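# Thread a pull stud into a tool holder's taper end

## Task

Turn the pull stud into the threaded hole at the tapered end of the tool holder until it is fully seated and snug by hand, without cross-threading or overtightening it.

## Robot and tools

Robot: two UR7e arms, left_arm and right_arm, each with a Robotiq 140 mm two-finger gripper whose fingers cannot fold. Cameras: cam_head_left, cam_head_right, cam_high, cam_low (fixed) and cam_left_wrist, cam_right_wrist (on the wrists), all 672x504.

Frames. The scene frame has its origin at table-top height midway between the nominal arm bases, +x out over the table, +z up, and left_arm on the +y side. Image sides do not match these names. Every hand pose, velocity and target for an arm is in that arm's own base frame. Calibrated bases in the scene frame: left_arm at (+0.028, +0.508, +0.050) m, quat_wxyz (+1.000, 0, 0, +0.011); right_arm at (-0.067, -0.435, +0.050) m, quat_wxyz (+1.000, 0, 0, +0.002). Fixed cameras and the table use the scene frame. The gripper's fingers point along its own +z and open and close along its y. end_effector_position is the point between the pads when closed; fingertips extend about 33 mm past it at gaps up to 40 mm, about 9 mm when fully open. Printed poses may be off by a few centimetres.

The row. Every motion command uses rows of 20 numbers covering both arms, even if one arm is idle: left_arm x, y, z (metres), qw, qx, qy, qz (w first), left gripper position, force_limit, speed; then the same ten for right_arm. x y z and the quaternion are an absolute target pose for that end effector in that arm's base frame. The last three of each half lie in [-1, 1]. Gripper position: +1 fully open (140 mm), about -0.8 pads touch, -1 closes until blocked. force_limit: at slow speed -1, roughly 14 N at -1, 40 N at 0, 58 N at +1 on parts up to 40 mm. speed: about 30 mm/s at -1, 140 at 0, 250 at +1; faster closes grip harder. Both start at +1. A 0 is a real command, so to leave a gripper unchanged resend its last three numbers. To keep an arm still, resend the exact pose from the last result taken before it stopped moving, plus its gripper numbers. Keep a constant quaternion to hold orientation rather than copying drifted readings.

execute_actions(actions, cameras): actions is a list of actions; each action is a list of up to 15 rows, one per 1/30 s step, the last row repeated to fill 15 steps. Each action's targets must lie within 0.6 m of the gripper's current position along each gripper axis, or both arms' action is refused; a bad first action rejects the call. An empty list returns images and full state. cameras: names, ["all"], or [].

move(target, speed, blend, stop_force, zero, blocking, cameras): straight-line paths from each arm's Hand target to a row (or list of up to 15 rows) of 20 numbers, no 0.6 m check. speed in m/s, 0.002 to 3.6, default 0.25 (turns at twice that in rad/s); one value or one per target. blend in metres rounds corners in a list; 0 stops at each. stop_force in N, 3 to 120, ends an arm's path when it meets that push; unreliable when the gripper rotates, and omit it when pulling away from contact. zero (default true) rezeroes the force baseline first. blocking=false returns after 0.5 s while the move continues (not with stop_force). Moves last at most 10 s, don't avoid obstacles, and lag or overshoot at speed. Keep paths away from an arm's own base. The result adds a move: line, e.g. done, off_target, moving, held, fault, and limits such as paced or held.

wait(seconds 0 to 10), stop() brakes a running move, zoom_image(camera, region [x0,y0,x1,y1], at most 504 px each side) on the newest image, zero_wrist_force(arm), read_manual(section), finished_scene(scene integer 1 or 2) ends the scene irreversibly.

Results: end_effector_position, end_effector_quat_wxyz, velocities (omitted when joints read within noise), Hand target (where each arm is actually headed; command the remainder next), Tool commands, Joint positions and torques, Wrist force and Wrist torque in the end effector axes (a push reads as force from the surface into the arm, plus a peak line), object_status (0 moving, 1 blocked while opening, 2 blocked while closing, i.e. gripping, 3 reached position or pads met), position_measured in counts (3 open, 75 about 100 mm, 139 about 60 mm, 200 about 20 mm, 230 pads touching). To grip, send -1 and confirm status 2. To grip harder raise force_limit and change position by 0.01 or more; to soften, reopen and close slowly. Orientation commands are clipped to 32 degrees from current each step.

Avoid: a joint torque at its limit (wrist joints 26.6 N m, others 142) or any external force near 150 N causes a 10 s fault stop; the arms are stiff, so a target even slightly beyond a hard contact can fault. Do not let the arms or grippers hit or squeeze each other. Don't drop or fling parts, slam into things, or let anything leave the table. Twisting stiff parts or holding heavy ones off-centre strains the wrist; turn the stud gently and stop once it is snug. Long holds or unreachable targets overheat motors (MOTOR HOT at 70 C, brake fault at 85 C). Loose objects may be nudged by outside pushes.

Each tool is called after "Emit:" as name(argument=value, ...) on one line, values as JSON.

## Session

Emit:
execute_actions(actions=[])

Scene clock: 0.00 s.
left_arm: end_effector_position=(+0.6568, +0.3200, +0.3065) position_measured=3 object_status=3 end_effector_quat_wxyz=(-0.357, +0.890, +0.120, +0.258) | right_arm: end_effector_position=(+0.6485, -0.1120, +0.0618) position_measured=3 object_status=3 end_effector_quat_wxyz=(+0.020, +0.894, -0.071, +0.442)
Joint positions: left_arm=[-0.056 -1.389 1.732 -2.414 -0.771 3.034] | right_arm=[-0.529 -1.108 2.325 -3.662 -1.252 2.92]
Joint velocities: within noise
Joint torques (N m): no reading
Wrist force (N): no reading
Wrist torque (N m): no reading
Wrist force, peak (N): no reading
Hand target: left_arm +0.6568, +0.3200, +0.3065; -0.357, +0.890, +0.120, +0.258 | right_arm +0.6485, -0.1120, +0.0618; +0.020, +0.894, -0.071, +0.442
Tool commands: left_gripper/position=+1.0 left_gripper/force_limit=+1.0 left_gripper/speed=+1.0 right_gripper/position=+1.0 right_gripper/force_limit=+1.0 right_gripper/speed=+1.0

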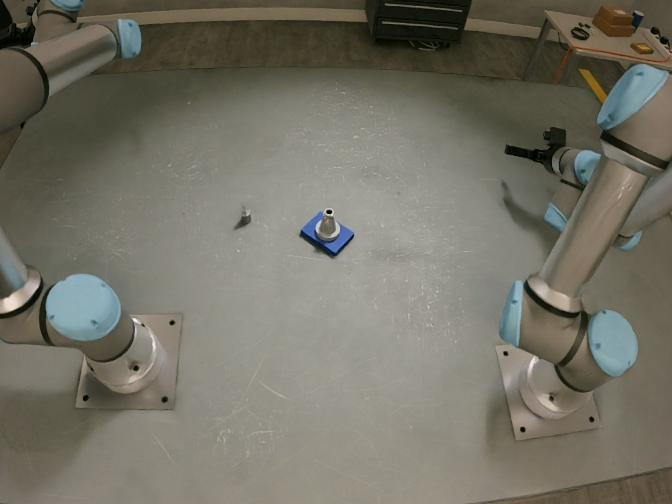

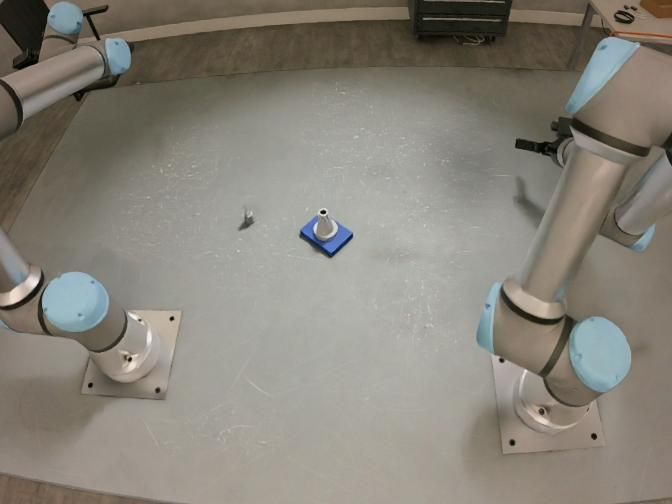

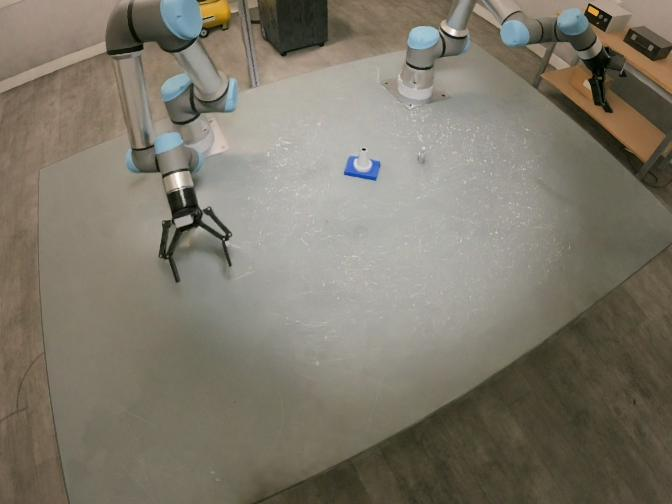

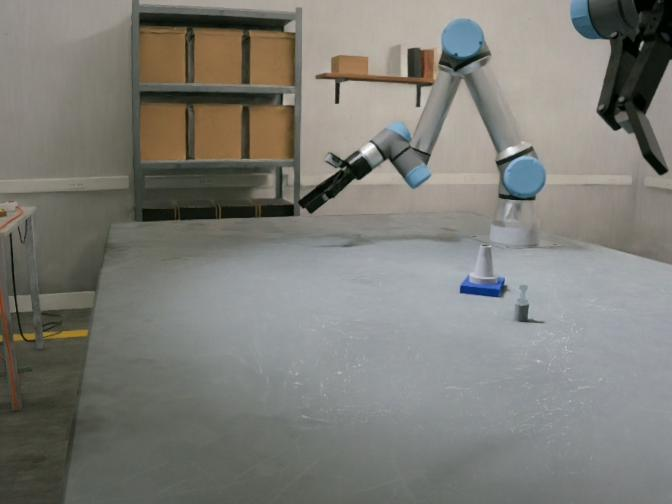

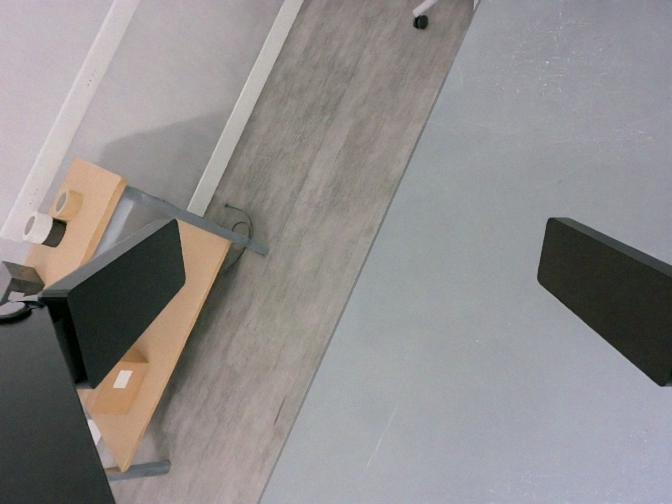

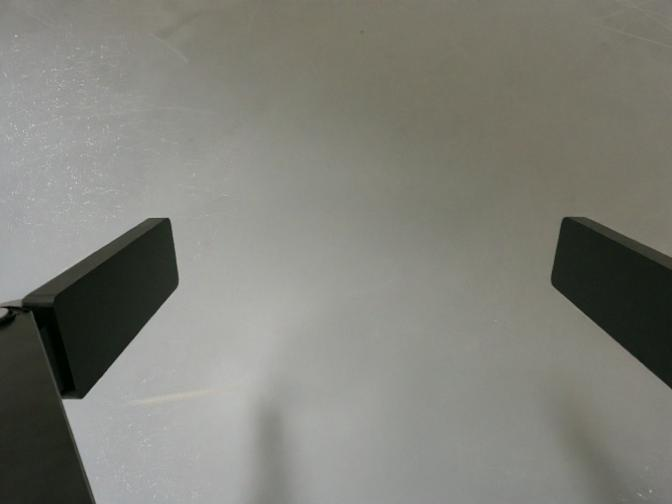

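Emit:
zoom_image(camera="cam_low", region=[440, 220, 560, 340])

Emit:
zoom_image(camera="cam_head_left", region=[220, 180, 370, 270])

Emit:
zoom_image(camera="cam_high", region=[330, 130, 450, 200])

Scaled by 4.200 from the camera's 672x504 image, which has a finer 960x720 frame.

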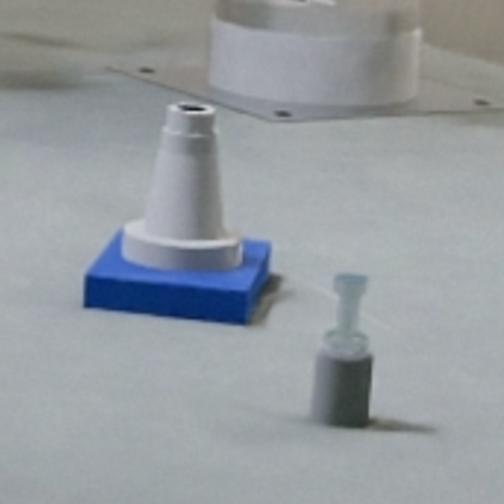

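Scaled by 3.360 from the camera's 672x504 image, which has a finer 960x720 frame.

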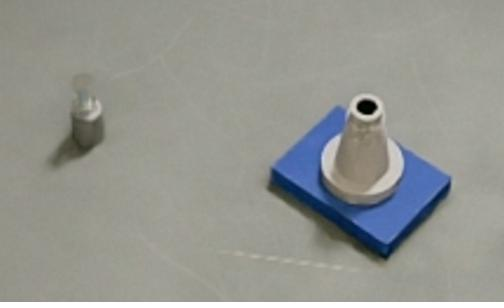

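Scaled by 4.200 from the camera's 672x504 image, which has a finer 960x720 frame.

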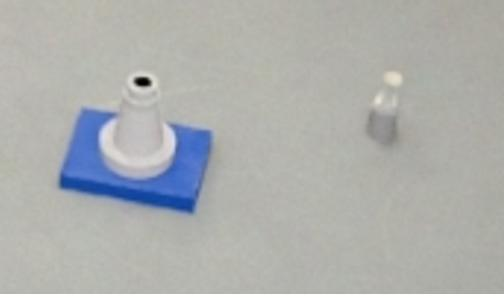

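Emit:
move(target=[0.45,-0.2,0.25,0,1,0,0,1,1,1,0.6485,-0.1120,0.0618,0.020,0.894,-0.071,0.442,1,1,1], speed=0.5, cameras=["cam_left_wrist","cam_head_left","cam_high","cam_low"])

Scene clock: 56.97 s.
left_arm: end_effector_position=(+0.4501, -0.1999, +0.2500) position_measured=3 object_status=3 end_effector_quat_wxyz=(+0.000, +1.000, +0.000, +0.000) | right_arm: end_effector_position=(+0.6485, -0.1120, +0.0618) position_measured=3 object_status=3 end_effector_quat_wxyz=(+0.020, +0.894, -0.071, +0.442)
Joint positions: left_arm=[-0.692 -1.611 1.677 -1.637 -1.571 2.449] | right_arm=[-0.529 -1.107 2.325 -3.665 -1.253 2.921]
Joint torques (N m): left_arm=[-1.9 -33.35 -17.92 -0.3 -1.63 1.59] | right_arm=[9.12 -19.2 -2.48 -4.97 -1.69 1.47]
Wrist force (N): left_arm=[-1.2 2.4 -1.7] | right_arm=[0.0 -0.1 -0.2]
Wrist torque (N m): left_arm=[0.25 -0.14 -0.18] | right_arm=[-0.02 -0.01 -0.10]
Wrist force, peak (N): left_arm=[-2.1 5.7 -1.6] | right_arm=[0.0 -0.5 0.2]
Hand target: left_arm +0.4500, -0.2000, +0.2500; +0.000, +1.000, +0.000, +0.000 | right_arm +0.6485, -0.1120, +0.0618; +0.020, +0.894, -0.071, +0.442
Off the commanded pose: left_arm 0.000 m, 0 deg | right_arm 0.000 m, 0 deg.
move: done
Images, in order (width x height): cam_head_left 672x504, cam_high 672x504, cam_low 672x504, cam_left_wrist 672x504.

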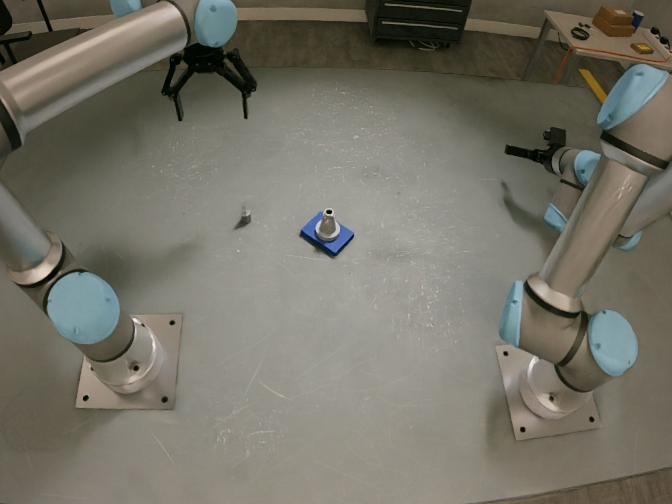

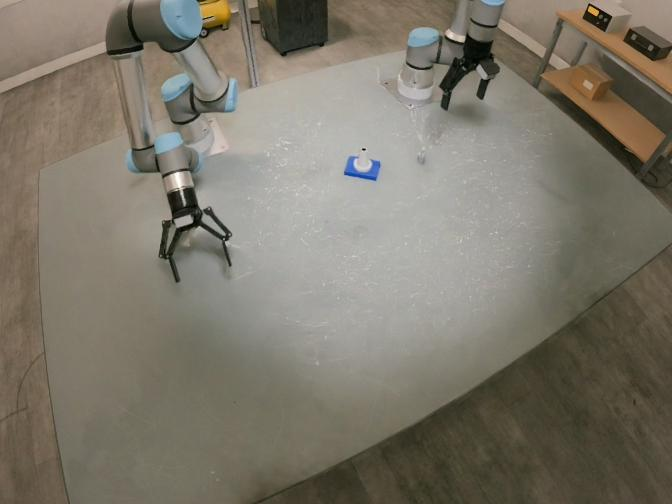

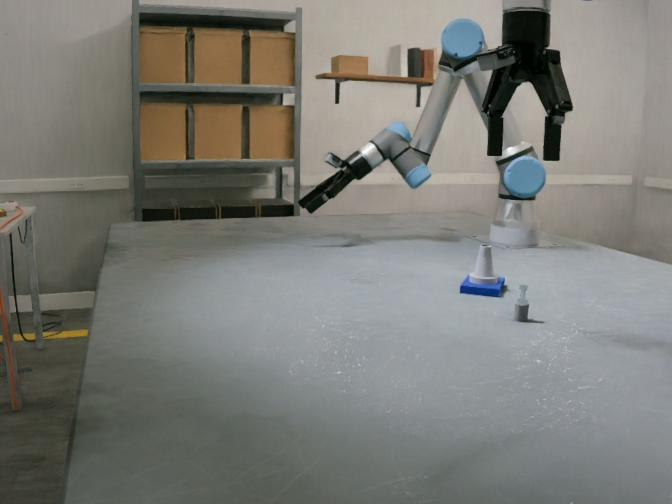

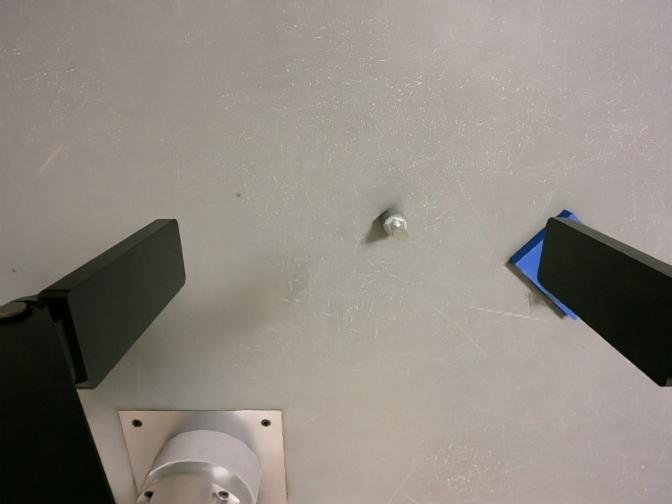

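Emit:
zoom_image(camera="cam_left_wrist", region=[350, 190, 440, 260])

Emit:
zoom_image(camera="cam_left_wrist", region=[490, 190, 610, 340])

Scaled by 5.600 from the camera's 672x504 image, which has a finer 960x720 frame.

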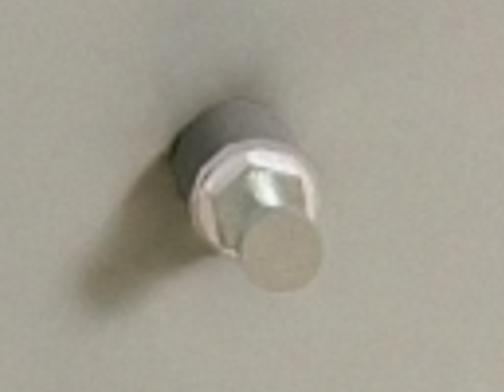

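Scaled by 3.360 from the camera's 672x504 image, which has a finer 960x720 frame.

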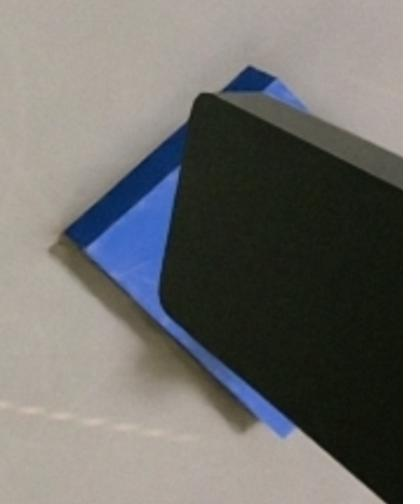

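Emit:
move(target=[0.42,-0.34,0.20,0,1,0,0,1,1,1,0.6485,-0.1120,0.0618,0.020,0.894,-0.071,0.442,1,1,1], speed=0.5, cameras=["cam_left_wrist"])

Emit:
zoom_image(camera="cam_left_wrist", region=[200, 150, 300, 250])

Emit:
zoom_image(camera="cam_left_wrist", region=[340, 130, 560, 330])

Scene clock: 77.83 s.
left_arm: end_effector_position=(+0.4201, -0.3399, +0.2001) position_measured=3 object_status=3 end_effector_quat_wxyz=(+0.000, +1.000, +0.000, +0.000) | right_arm: end_effector_position=(+0.6485, -0.1120, +0.0618) position_measured=3 object_status=3 end_effector_quat_wxyz=(+0.020, +0.894, -0.071, +0.442)
Joint positions: left_arm=[-0.93 -1.479 1.67 -1.762 -1.571 2.212] | right_arm=[-0.529 -1.107 2.325 -3.665 -1.253 2.921]
Joint torques (N m): left_arm=[-6.21 -27.35 -18.56 -1.18 -0.38 -0.4] | right_arm=[6.85 -23.02 -3.27 -2.42 -0.45 0.26]
Wrist force (N): left_arm=[-0.9 2.4 -1.7] | right_arm=[0.0 -0.4 -0.2]
Wrist torque (N m): left_arm=[0.26 -0.21 -0.27] | right_arm=[-0.09 0.00 -0.10]
Wrist force, peak (N): left_arm=[-2.3 6.2 -0.7] | right_arm=[0.0 -0.5 -0.2]
Hand target: left_arm +0.4200, -0.3400, +0.2000; +0.000, +1.000, +0.000, +0.000 | right_arm +0.6485, -0.1120, +0.0618; +0.020, +0.894, -0.071, +0.442
Off the commanded pose: left_arm 0.000 m, 0 deg | right_arm 0.000 m, 0 deg.
move: done
Images, in order (width x height): cam_left_wrist 672x504.

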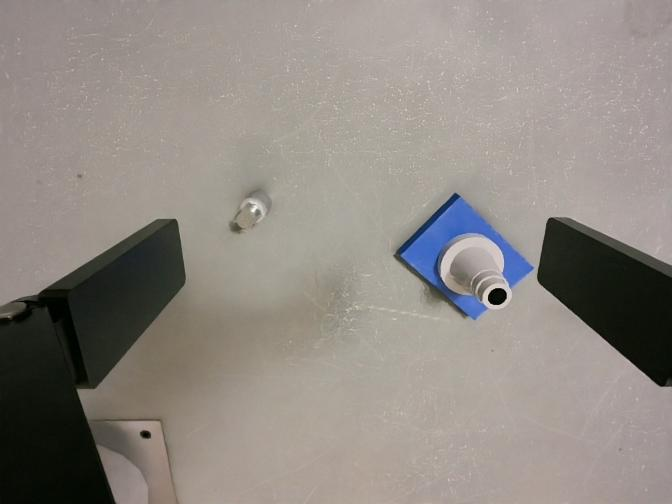

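Scaled by 5.040 from the camera's 672x504 image, which has a finer 960x720 frame.

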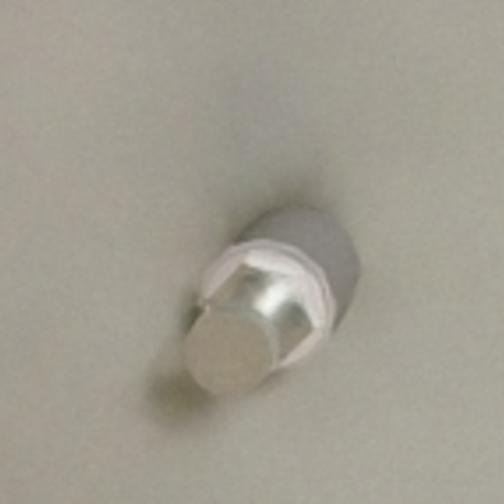

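Scaled by 2.291 from the camera's 672x504 image, which has a finer 960x720 frame.

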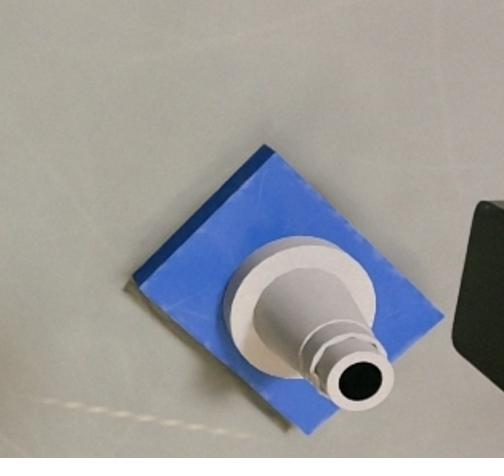

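Emit:
move(target=[0.387,-0.253,0.10,0,1,0,0,1,1,1,0.6485,-0.1120,0.0618,0.020,0.894,-0.071,0.442,1,1,1], speed=0.4, cameras=["cam_left_wrist"])

Emit:
zoom_image(camera="cam_left_wrist", region=[290, 170, 390, 300])

Scene clock: 108.70 s.
left_arm: end_effector_position=(+0.3870, -0.2530, +0.1001) position_measured=3 object_status=3 end_effector_quat_wxyz=(+0.000, +1.000, +0.000, +0.000) | right_arm: end_effector_position=(+0.6485, -0.1120, +0.0618) position_measured=3 object_status=3 end_effector_quat_wxyz=(+0.020, +0.894, -0.071, +0.442)
Joint positions: left_arm=[-0.871 -1.588 2.054 -2.037 -1.571 2.27] | right_arm=[-0.529 -1.107 2.325 -3.665 -1.253 2.921]
Joint torques (N m): left_arm=[-6.63 -13.39 -15.45 -3.61 2.04 -1.67] | right_arm=[3.64 -26.25 -3.98 -2.14 0.78 0.04]
Wrist force (N): left_arm=[-1.3 2.2 -1.8] | right_arm=[-0.2 -0.3 0.0]
Wrist torque (N m): left_arm=[0.21 -0.14 -0.16] | right_arm=[-0.06 0.04 -0.10]
Wrist force, peak (N): left_arm=[0.2 4.7 -4.1] | right_arm=[0.1 -0.5 0.0]
Hand target: left_arm +0.3870, -0.2530, +0.1000; +0.000, +1.000, +0.000, +0.000 | right_arm +0.6485, -0.1120, +0.0618; +0.020, +0.894, -0.071, +0.442
Off the commanded pose: left_arm 0.000 m, 0 deg | right_arm 0.000 m, 0 deg.
move: done
Images, in order (width x height): cam_left_wrist 672x504.

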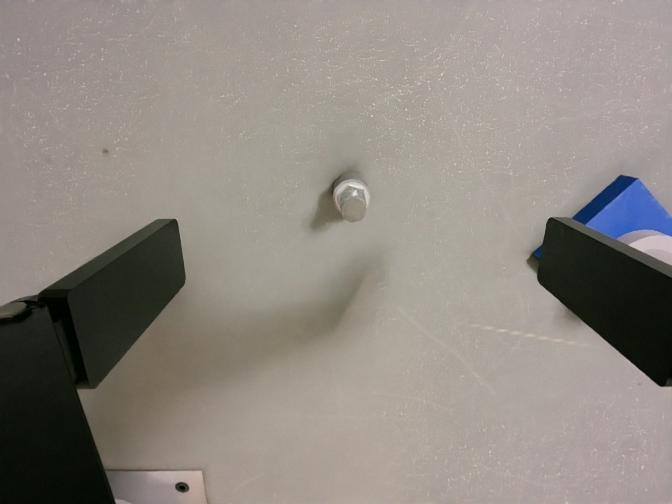

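Scaled by 3.877 from the camera's 672x504 image, which has a finer 960x720 frame.

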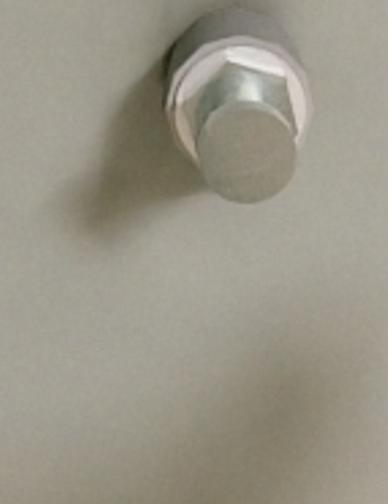

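Emit:
move(target=[[0.3865,-0.253,0.10,0,1,0,0,-0.3,0,1,0.6485,-0.1120,0.0618,0.020,0.894,-0.071,0.442,1,1,1],[0.3865,-0.253,0.027,0,1,0,0,-0.3,0,1,0.6485,-0.1120,0.0618,0.020,0.894,-0.071,0.442,1,1,1]], speed=0.2, cameras=["cam_left_wrist","cam_low"])

Emit:
zoom_image(camera="cam_low", region=[460, 240, 580, 330])

Emit:
zoom_image(camera="cam_left_wrist", region=[240, 180, 440, 330])

Scene clock: 126.97 s.
left_arm: end_effector_position=(+0.3865, -0.2530, +0.0270) position_measured=167 object_status=3 end_effector_quat_wxyz=(+0.000, +1.000, +0.000, +0.000) | right_arm: end_effector_position=(+0.6485, -0.1120, +0.0618) position_measured=3 object_status=3 end_effector_quat_wxyz=(+0.020, +0.894, -0.071, +0.442)
Joint positions: left_arm=[-0.872 -1.48 2.163 -2.254 -1.571 2.269] | right_arm=[-0.529 -1.107 2.325 -3.665 -1.253 2.921]
Joint torques (N m): left_arm=[9.26 -25.56 -21.33 -3.36 1.62 1.86] | right_arm=[1.51 -29.25 -5.17 -2.03 2.04 0.01]
Wrist force (N): left_arm=[-1.2 2.1 -1.7] | right_arm=[-0.1 -0.2 -0.2]
Wrist torque (N m): left_arm=[0.20 -0.14 -0.06] | right_arm=[-0.05 0.02 -0.10]
Wrist force, peak (N): left_arm=[-1.0 2.4 -4.3] | right_arm=[-0.1 -0.5 -0.2]
Hand target: left_arm +0.3865, -0.2530, +0.0270; +0.000, +1.000, +0.000, +0.000 | right_arm +0.6485, -0.1120, +0.0618; +0.020, +0.894, -0.071, +0.442
Off the commanded pose: left_arm 0.000 m, 0 deg | right_arm 0.000 m, 0 deg.
move: done
Images, in order (width x height): cam_low 672x504, cam_left_wrist 672x504.

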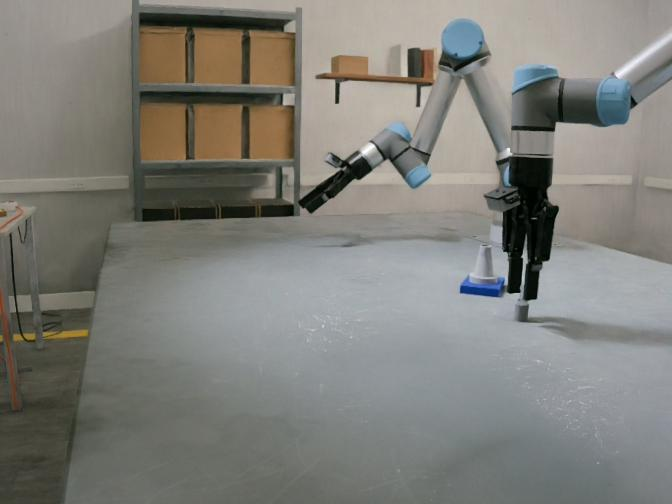

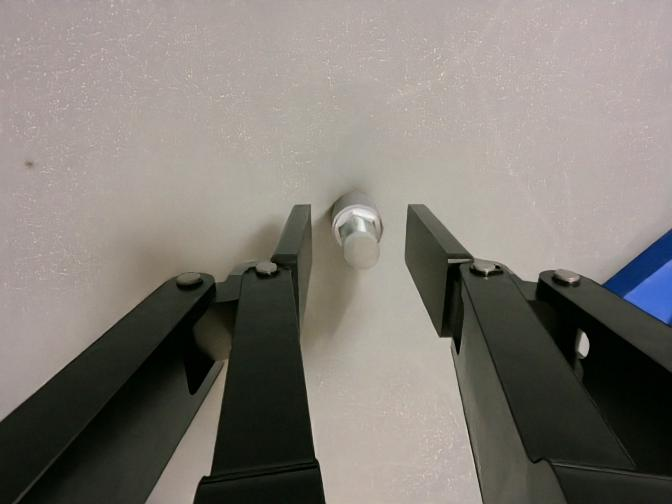

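Scaled by 4.200 from the camera's 672x504 image, which has a finer 960x720 frame.

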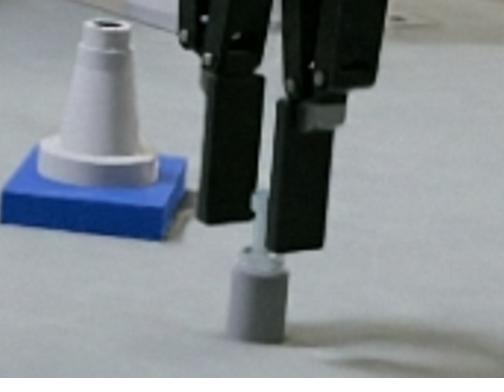

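Scaled by 2.520 from the camera's 672x504 image, which has a finer 960x720 frame.

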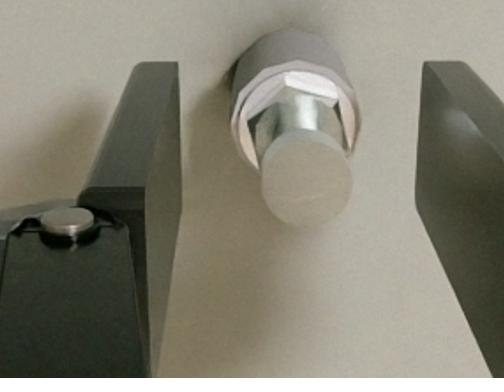

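Emit:
move(target=[0.3865,-0.253,0.027,0,1,0,0,-1,0,-1,0.6485,-0.1120,0.0618,0.020,0.894,-0.071,0.442,1,1,1], cameras=["cam_left_wrist","cam_low"])

Emit:
zoom_image(camera="cam_low", region=[460, 240, 580, 330])

Scene clock: 138.43 s.
left_arm: end_effector_position=(+0.3865, -0.2530, +0.0270) position_measured=211 object_status=0 end_effector_quat_wxyz=(+0.000, +1.000, +0.000, +0.000) | right_arm: end_effector_position=(+0.6485, -0.1120, +0.0618) position_measured=3 object_status=3 end_effector_quat_wxyz=(+0.020, +0.894, -0.071, +0.442)
Joint positions: left_arm=[-0.872 -1.48 2.164 -2.254 -1.571 2.269] | right_arm=[-0.529 -1.107 2.325 -3.665 -1.253 2.921]
Joint torques (N m): left_arm=[9.01 -16.48 -13.85 -4.95 1.84 1.84] | right_arm=[-0.64 -33.08 -6.31 -2.18 1.93 0.02]
Wrist force (N): left_arm=[-2.1 0.7 -10.0] | right_arm=[0.0 -0.2 0.0]
Wrist torque (N m): left_arm=[0.14 -0.16 -0.06] | right_arm=[-0.05 0.01 -0.10]
Wrist force, peak (N): left_arm=[-2.5 0.5 -10.4] | right_arm=[-0.3 -0.3 -0.2]
Hand target: left_arm +0.3865, -0.2530, +0.0270; +0.000, +1.000, +0.000, +0.000 | right_arm +0.6485, -0.1120, +0.0618; +0.020, +0.894, -0.071, +0.442
Off the commanded pose: left_arm 0.000 m, 0 deg | right_arm 0.000 m, 0 deg.
move: done
Images, in order (width x height): cam_low 672x504, cam_left_wrist 672x504.

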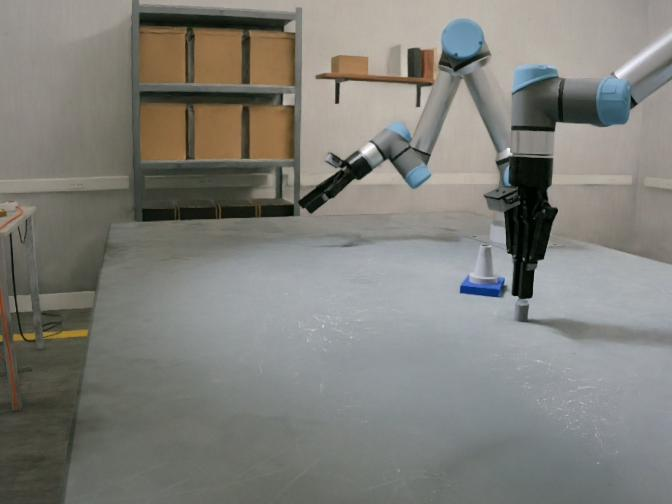

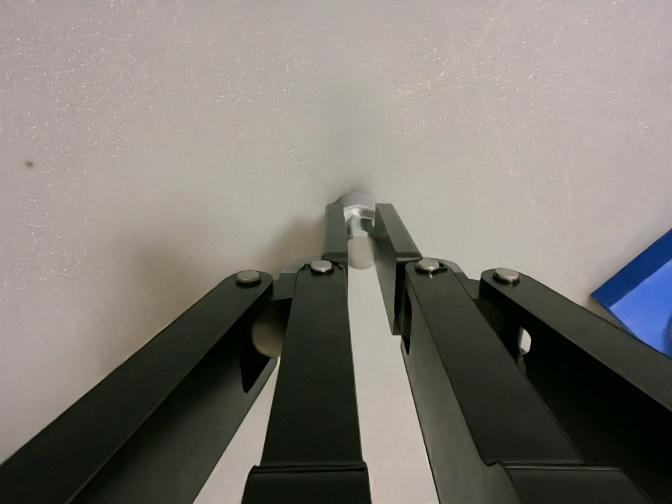

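Scaled by 4.200 from the camera's 672x504 image, which has a finer 960x720 frame.

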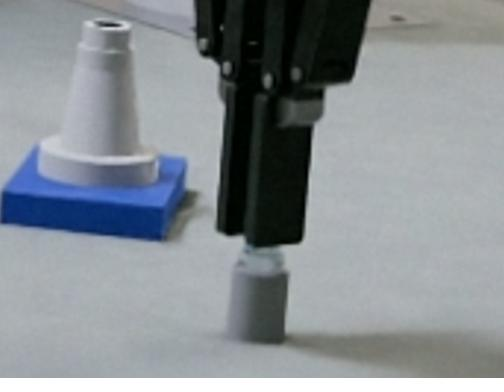

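Emit:
move(target=[[0.3865,-0.253,0.04,0,1,0,0,-1,0,-1,0.6485,-0.1120,0.0618,0.020,0.894,-0.071,0.442,1,1,1],[0.3865,-0.253,0.16,0,1,0,0,-1,0,-1,0.6485,-0.1120,0.0618,0.020,0.894,-0.071,0.442,1,1,1]], speed=[0.05,0.2], blend=0.01, cameras=["cam_left_wrist","cam_low"])

Emit:
zoom_image(camera="cam_low", region=[450, 200, 570, 330])

Emit:
zoom_image(camera="cam_left_wrist", region=[300, 170, 420, 300])

Scene clock: 148.30 s.
left_arm: end_effector_position=(+0.3865, -0.2530, +0.1600) position_measured=211 object_status=2 end_effector_quat_wxyz=(+0.000, +1.000, +0.000, +0.000) | right_arm: end_effector_position=(+0.6485, -0.1120, +0.0618) position_measured=3 object_status=3 end_effector_quat_wxyz=(+0.020, +0.894, -0.071, +0.442)
Joint positions: left_arm=[-0.872 -1.647 1.945 -1.869 -1.571 2.269] | right_arm=[-0.529 -1.107 2.325 -3.665 -1.253 2.921]
Joint torques (N m): left_arm=[-6.61 -17.54 -29.39 -2.24 0.28 -1.69] | right_arm=[-3.62 -36.4 -7.17 -2.1 2.04 0.04]
Wrist force (N): left_arm=[-1.2 2.2 -1.2] | right_arm=[-0.2 -0.2 0.0]
Wrist torque (N m): left_arm=[0.18 -0.18 -0.09] | right_arm=[-0.05 0.05 -0.10]
Wrist force, peak (N): left_arm=[-2.3 0.8 -10.6] | right_arm=[-0.1 -0.4 -0.3]
Hand target: left_arm +0.3865, -0.2530, +0.1600; +0.000, +1.000, +0.000, +0.000 | right_arm +0.6485, -0.1120, +0.0618; +0.020, +0.894, -0.071, +0.442
Off the commanded pose: left_arm 0.000 m, 0 deg | right_arm 0.000 m, 0 deg.
move: done; blend cut to 0.0065 m at target 1
Images, in order (width x height): cam_low 672x504, cam_left_wrist 672x504.

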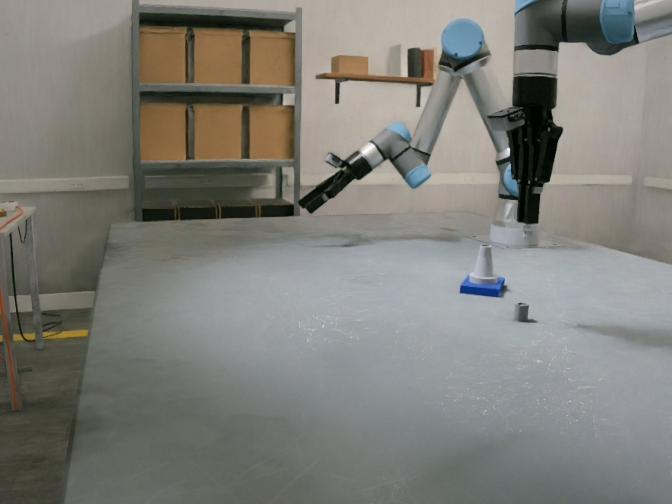

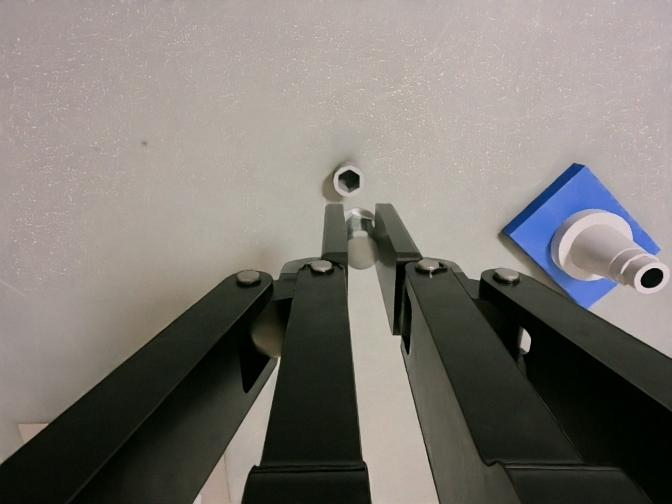

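Scaled by 3.877 from the camera's 672x504 image, which has a finer 960x720 frame.

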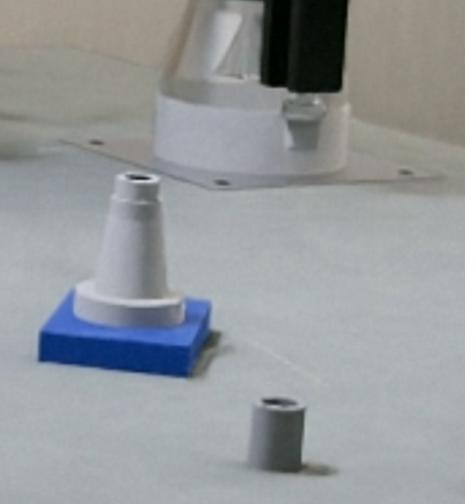

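Scaled by 3.877 from the camera's 672x504 image, which has a finer 960x720 frame.

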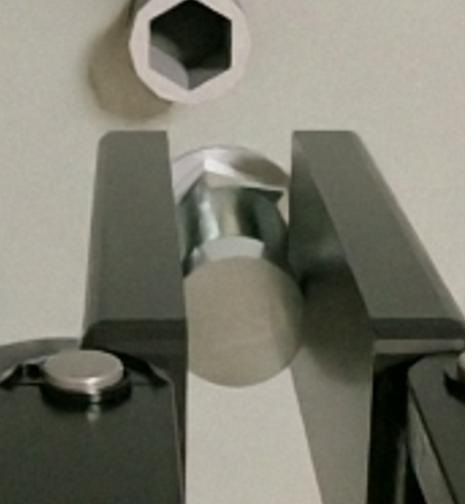

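Emit:
move(target=[[0.368,-0.322,0.16,0,0.5,0.866,0,-1,0,-1,0.6485,-0.1120,0.0618,0.020,0.894,-0.071,0.442,1,1,1],[0.349,-0.391,0.16,0,-0.5,0.866,0,-1,0,-1,0.6485,-0.1120,0.0618,0.020,0.894,-0.071,0.442,1,1,1],[0.330,-0.461,0.16,0,-1,0,0,-1,0,-1,0.6485,-0.1120,0.0618,0.020,0.894,-0.071,0.442,1,1,1],[0.330,-0.461,0.122,0,-1,0,0,-1,0,-1,0.6485,-0.1120,0.0618,0.020,0.894,-0.071,0.442,1,1,1]], speed=[0.9,0.9,0.9,0.15], blend=[0.03,0.03,0.02,0], cameras=["cam_left_wrist","cam_low","cam_head_right"])

Emit:
zoom_image(camera="cam_low", region=[440, 180, 530, 300])

Emit:
zoom_image(camera="cam_left_wrist", region=[270, 120, 420, 290])

Emit:
zoom_image(camera="cam_head_right", region=[280, 170, 380, 270])

Scene clock: 203.40 s.
left_arm: end_effector_position=(+0.3300, -0.4610, +0.1220) position_measured=211 object_status=2 end_effector_quat_wxyz=(+0.000, +1.000, +0.000, +0.000) | right_arm: end_effector_position=(+0.6485, -0.1120, +0.0618) position_measured=3 object_status=3 end_effector_quat_wxyz=(+0.020, +0.894, -0.071, +0.442)
Joint positions: left_arm=[-1.187 -1.364 1.744 -1.95 -1.571 -4.328] | right_arm=[-0.529 -1.107 2.325 -3.665 -1.253 2.921]
Joint torques (N m): left_arm=[9.69 -42.99 -22.7 -2.58 -1.49 -1.93] | right_arm=[-7.57 -42.9 -9.06 -2.28 2.04 0.03]
Wrist force (N): left_arm=[-1.7 2.2 -1.0] | right_arm=[0.1 -0.2 0.0]
Wrist torque (N m): left_arm=[0.20 -0.06 -0.26] | right_arm=[-0.04 -0.03 -0.10]
Wrist force, peak (N): left_arm=[-1.6 2.6 -3.0] | right_arm=[-0.2 -0.6 -0.1]
Hand target: left_arm +0.3300, -0.4610, +0.1220; +0.000, +1.000, +0.000, +0.000 | right_arm +0.6485, -0.1120, +0.0618; +0.020, +0.894, -0.071, +0.442
Off the commanded pose: left_arm 0.000 m, 0 deg | right_arm 0.000 m, 0 deg.
move: done; blend cut to 0.019 m at target 3
Images, in order (width x height): cam_head_right 672x504, cam_low 672x504, cam_left_wrist 672x504.

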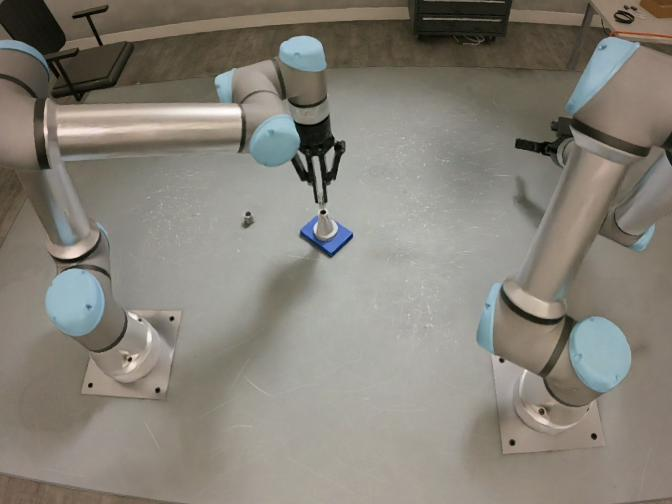

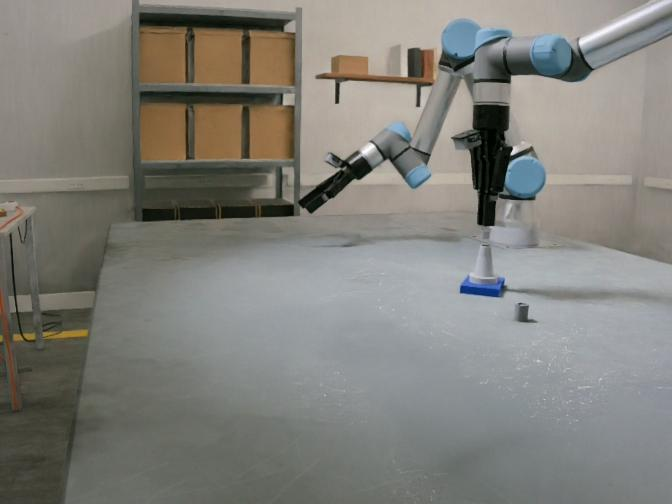

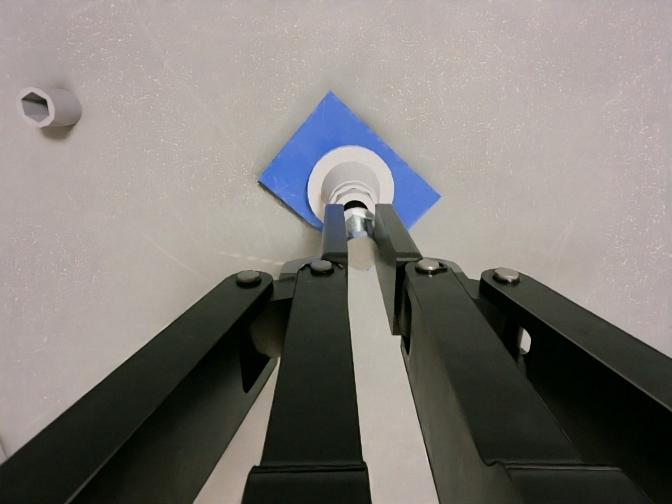

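Scaled by 4.200 from the camera's 672x504 image, which has a finer 960x720 frame.

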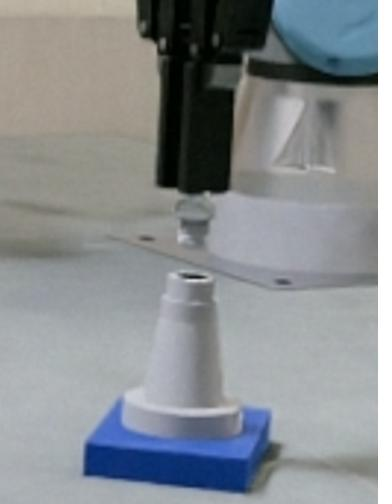

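Scaled by 2.965 from the camera's 672x504 image, which has a finer 960x720 frame.

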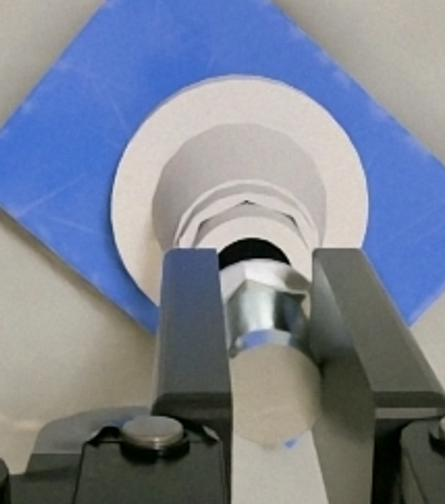

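Scaled by 5.040 from the camera's 672x504 image, which has a finer 960x720 frame.

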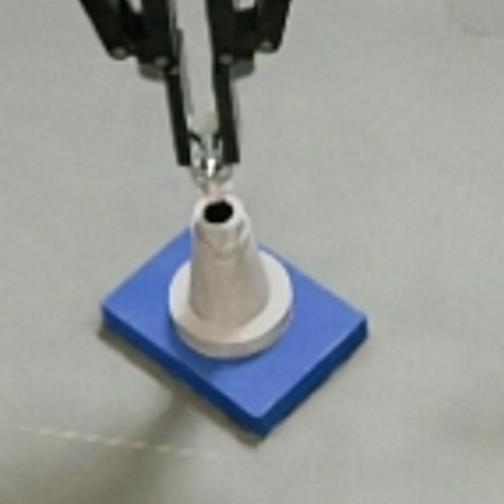

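Emit:
move(target=[[0.330,-0.461,0.112,0,-1,0,0,-1,0,-1,0.6485,-0.1120,0.0618,0.020,0.894,-0.071,0.442,1,1,1],[0.330,-0.461,0.09,0,-1,0,0,-1,0,-1,0.6485,-0.1120,0.0618,0.020,0.894,-0.071,0.442,1,1,1]], speed=[0.05,0.008], stop_force=5, cameras=["cam_left_wrist","cam_low"])

Emit:
zoom_image(camera="cam_low", region=[450, 200, 520, 290])

Emit:
zoom_image(camera="cam_left_wrist", region=[310, 160, 410, 280])

Scene clock: 224.53 s.
left_arm: end_effector_position=(+0.3300, -0.4610, +0.1050) position_measured=211 object_status=2 end_effector_quat_wxyz=(+0.000, +1.000, +0.000, +0.000) | right_arm: end_effector_position=(+0.6485, -0.1120, +0.0618) position_measured=3 object_status=3 end_effector_quat_wxyz=(+0.020, +0.894, -0.071, +0.442)
Joint positions: left_arm=[-1.187 -1.349 1.771 -1.994 -1.571 -4.328] | right_arm=[-0.529 -1.107 2.325 -3.665 -1.253 2.921]
Joint torques (N m): left_arm=[7.61 -40.64 -27.39 0.32 -1.34 -1.86] | right_arm=[-6.83 -44.98 -10.13 -2.18 2 -0.01]
Wrist force (N): left_arm=[-0.7 2.7 -8.5] | right_arm=[-0.2 -0.2 0.0]
Wrist torque (N m): left_arm=[0.22 -0.18 -0.27] | right_arm=[-0.04 0.04 -0.10]
Wrist force, peak (N): left_arm=[0.4 0.3 -16.6] | right_arm=[0.0 -0.5 0.0]
Hand target: left_arm +0.3300, -0.4610, +0.1050; +0.000, +1.000, +0.000, +0.000 | right_arm +0.6485, -0.1120, +0.0618; +0.020, +0.894, -0.071, +0.442
Off the commanded pose: left_arm 0.015 m, 0 deg | right_arm 0.000 m, 0 deg.
move: contact (left_arm); path passed 1 of 2 targets
Images, in order (width x height): cam_low 672x504, cam_left_wrist 672x504.

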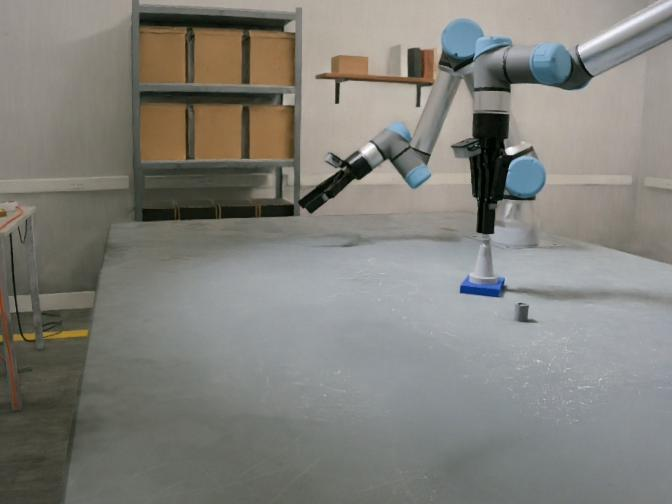

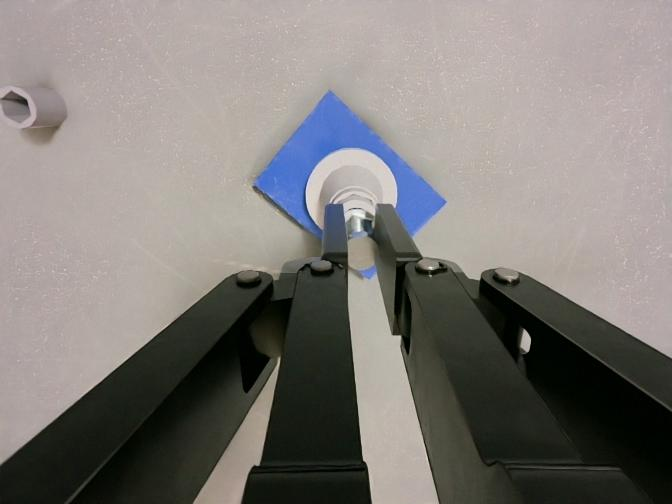

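Scaled by 5.600 from the camera's 672x504 image, which has a finer 960x720 frame.

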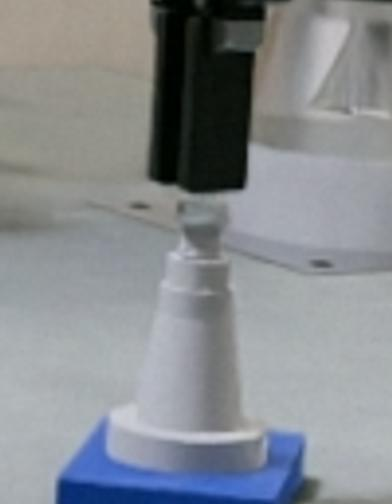

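Scaled by 4.200 from the camera's 672x504 image, which has a finer 960x720 frame.

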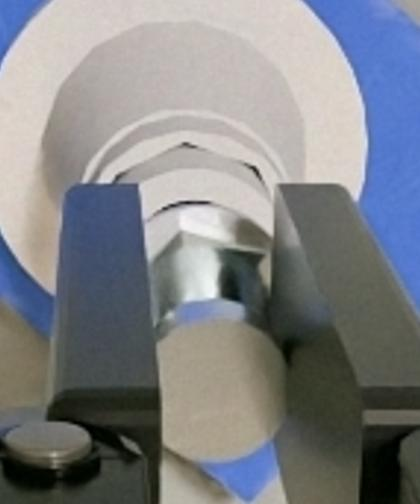

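Emit:
move(target=[[0.330,-0.461,0.109,0,-1,0,0,-1,0,-1,0.6485,-0.1120,0.0618,0.020,0.894,-0.071,0.442,1,1,1],[0.3309,-0.4602,0.109,0,-1,0,0,-1,0,-1,0.6485,-0.1120,0.0618,0.020,0.894,-0.071,0.442,1,1,1]], speed=0.05)

Emit:
move(target=[0.3309,-0.4602,0.09,0,-1,0,0,-1,0,-1,0.6485,-0.1120,0.0618,0.020,0.894,-0.071,0.442,1,1,1], speed=0.006, stop_force=4)

Scene clock: 246.30 s.
left_arm: end_effector_position=(+0.3310, -0.4601, +0.1090) position_measured=211 object_status=2 end_effector_quat_wxyz=(+0.000, +1.000, +0.000, +0.000) | right_arm: end_effector_position=(+0.6485, -0.1120, +0.0618) position_measured=3 object_status=3 end_effector_quat_wxyz=(+0.020, +0.894, -0.071, +0.442)
Joint positions: left_arm=[-1.185 -1.353 1.765 -1.983 -1.571 -4.326] | right_arm=[-0.529 -1.107 2.325 -3.665 -1.253 2.921]
Joint torques (N m): left_arm=[-3.88 -42.3 -17.23 -5.1 -1.04 0.97] | right_arm=[-6.75 -44.19 -10.48 -2.18 1.99 -0.02]
Wrist force (N): left_arm=[-1.3 2.2 -1.0] | right_arm=[0.2 0.0 0.0]
Wrist torque (N m): left_arm=[0.20 -0.15 -0.29] | right_arm=[0.00 -0.03 -0.09]
Wrist force, peak (N): left_arm=[-0.7 2.8 -8.5] | right_arm=[0.3 -0.4 -0.4]
Hand target: left_arm +0.3309, -0.4602, +0.1090; +0.000, +1.000, +0.000, +0.000 | right_arm +0.6485, -0.1120, +0.0618; +0.020, +0.894, -0.071, +0.442
Off the commanded pose: left_arm 0.000 m, 0 deg | right_arm 0.000 m, 0 deg.
move: done

Scene clock: 247.77 s.
left_arm: end_effector_position=(+0.3309, -0.4602, +0.1065) position_measured=211 object_status=2 end_effector_quat_wxyz=(+0.000, +1.000, +0.000, +0.000) | right_arm: end_effector_position=(+0.6485, -0.1120, +0.0618) position_measured=3 object_status=3 end_effector_quat_wxyz=(+0.020, +0.894, -0.071, +0.442)
Joint positions: left_arm=[-1.185 -1.35 1.769 -1.99 -1.571 -4.326] | right_arm=[-0.529 -1.107 2.325 -3.665 -1.253 2.921]
Joint torques (N m): left_arm=[-1.33 -42 -29.63 -0.11 -0.87 -1.41] | right_arm=[-6.25 -44.36 -10.8 -2.14 2.02 0.09]
Wrist force (N): left_arm=[-2.2 2.6 -4.2] | right_arm=[0.1 -0.1 0.0]
Wrist torque (N m): left_arm=[0.21 -0.07 -0.28] | right_arm=[-0.02 -0.01 -0.10]
Wrist force, peak (N): left_arm=[-3.1 1.9 -10.2] | right_arm=[-0.2 -0.3 -0.2]
Hand target: left_arm +0.3309, -0.4602, +0.1065; +0.000, +1.000, +0.000, +0.000 | right_arm +0.6485, -0.1120, +0.0618; +0.020, +0.894, -0.071, +0.442
Off the commanded pose: left_arm 0.016 m, 0 deg | right_arm 0.000 m, 0 deg.
move: contact (left_arm)


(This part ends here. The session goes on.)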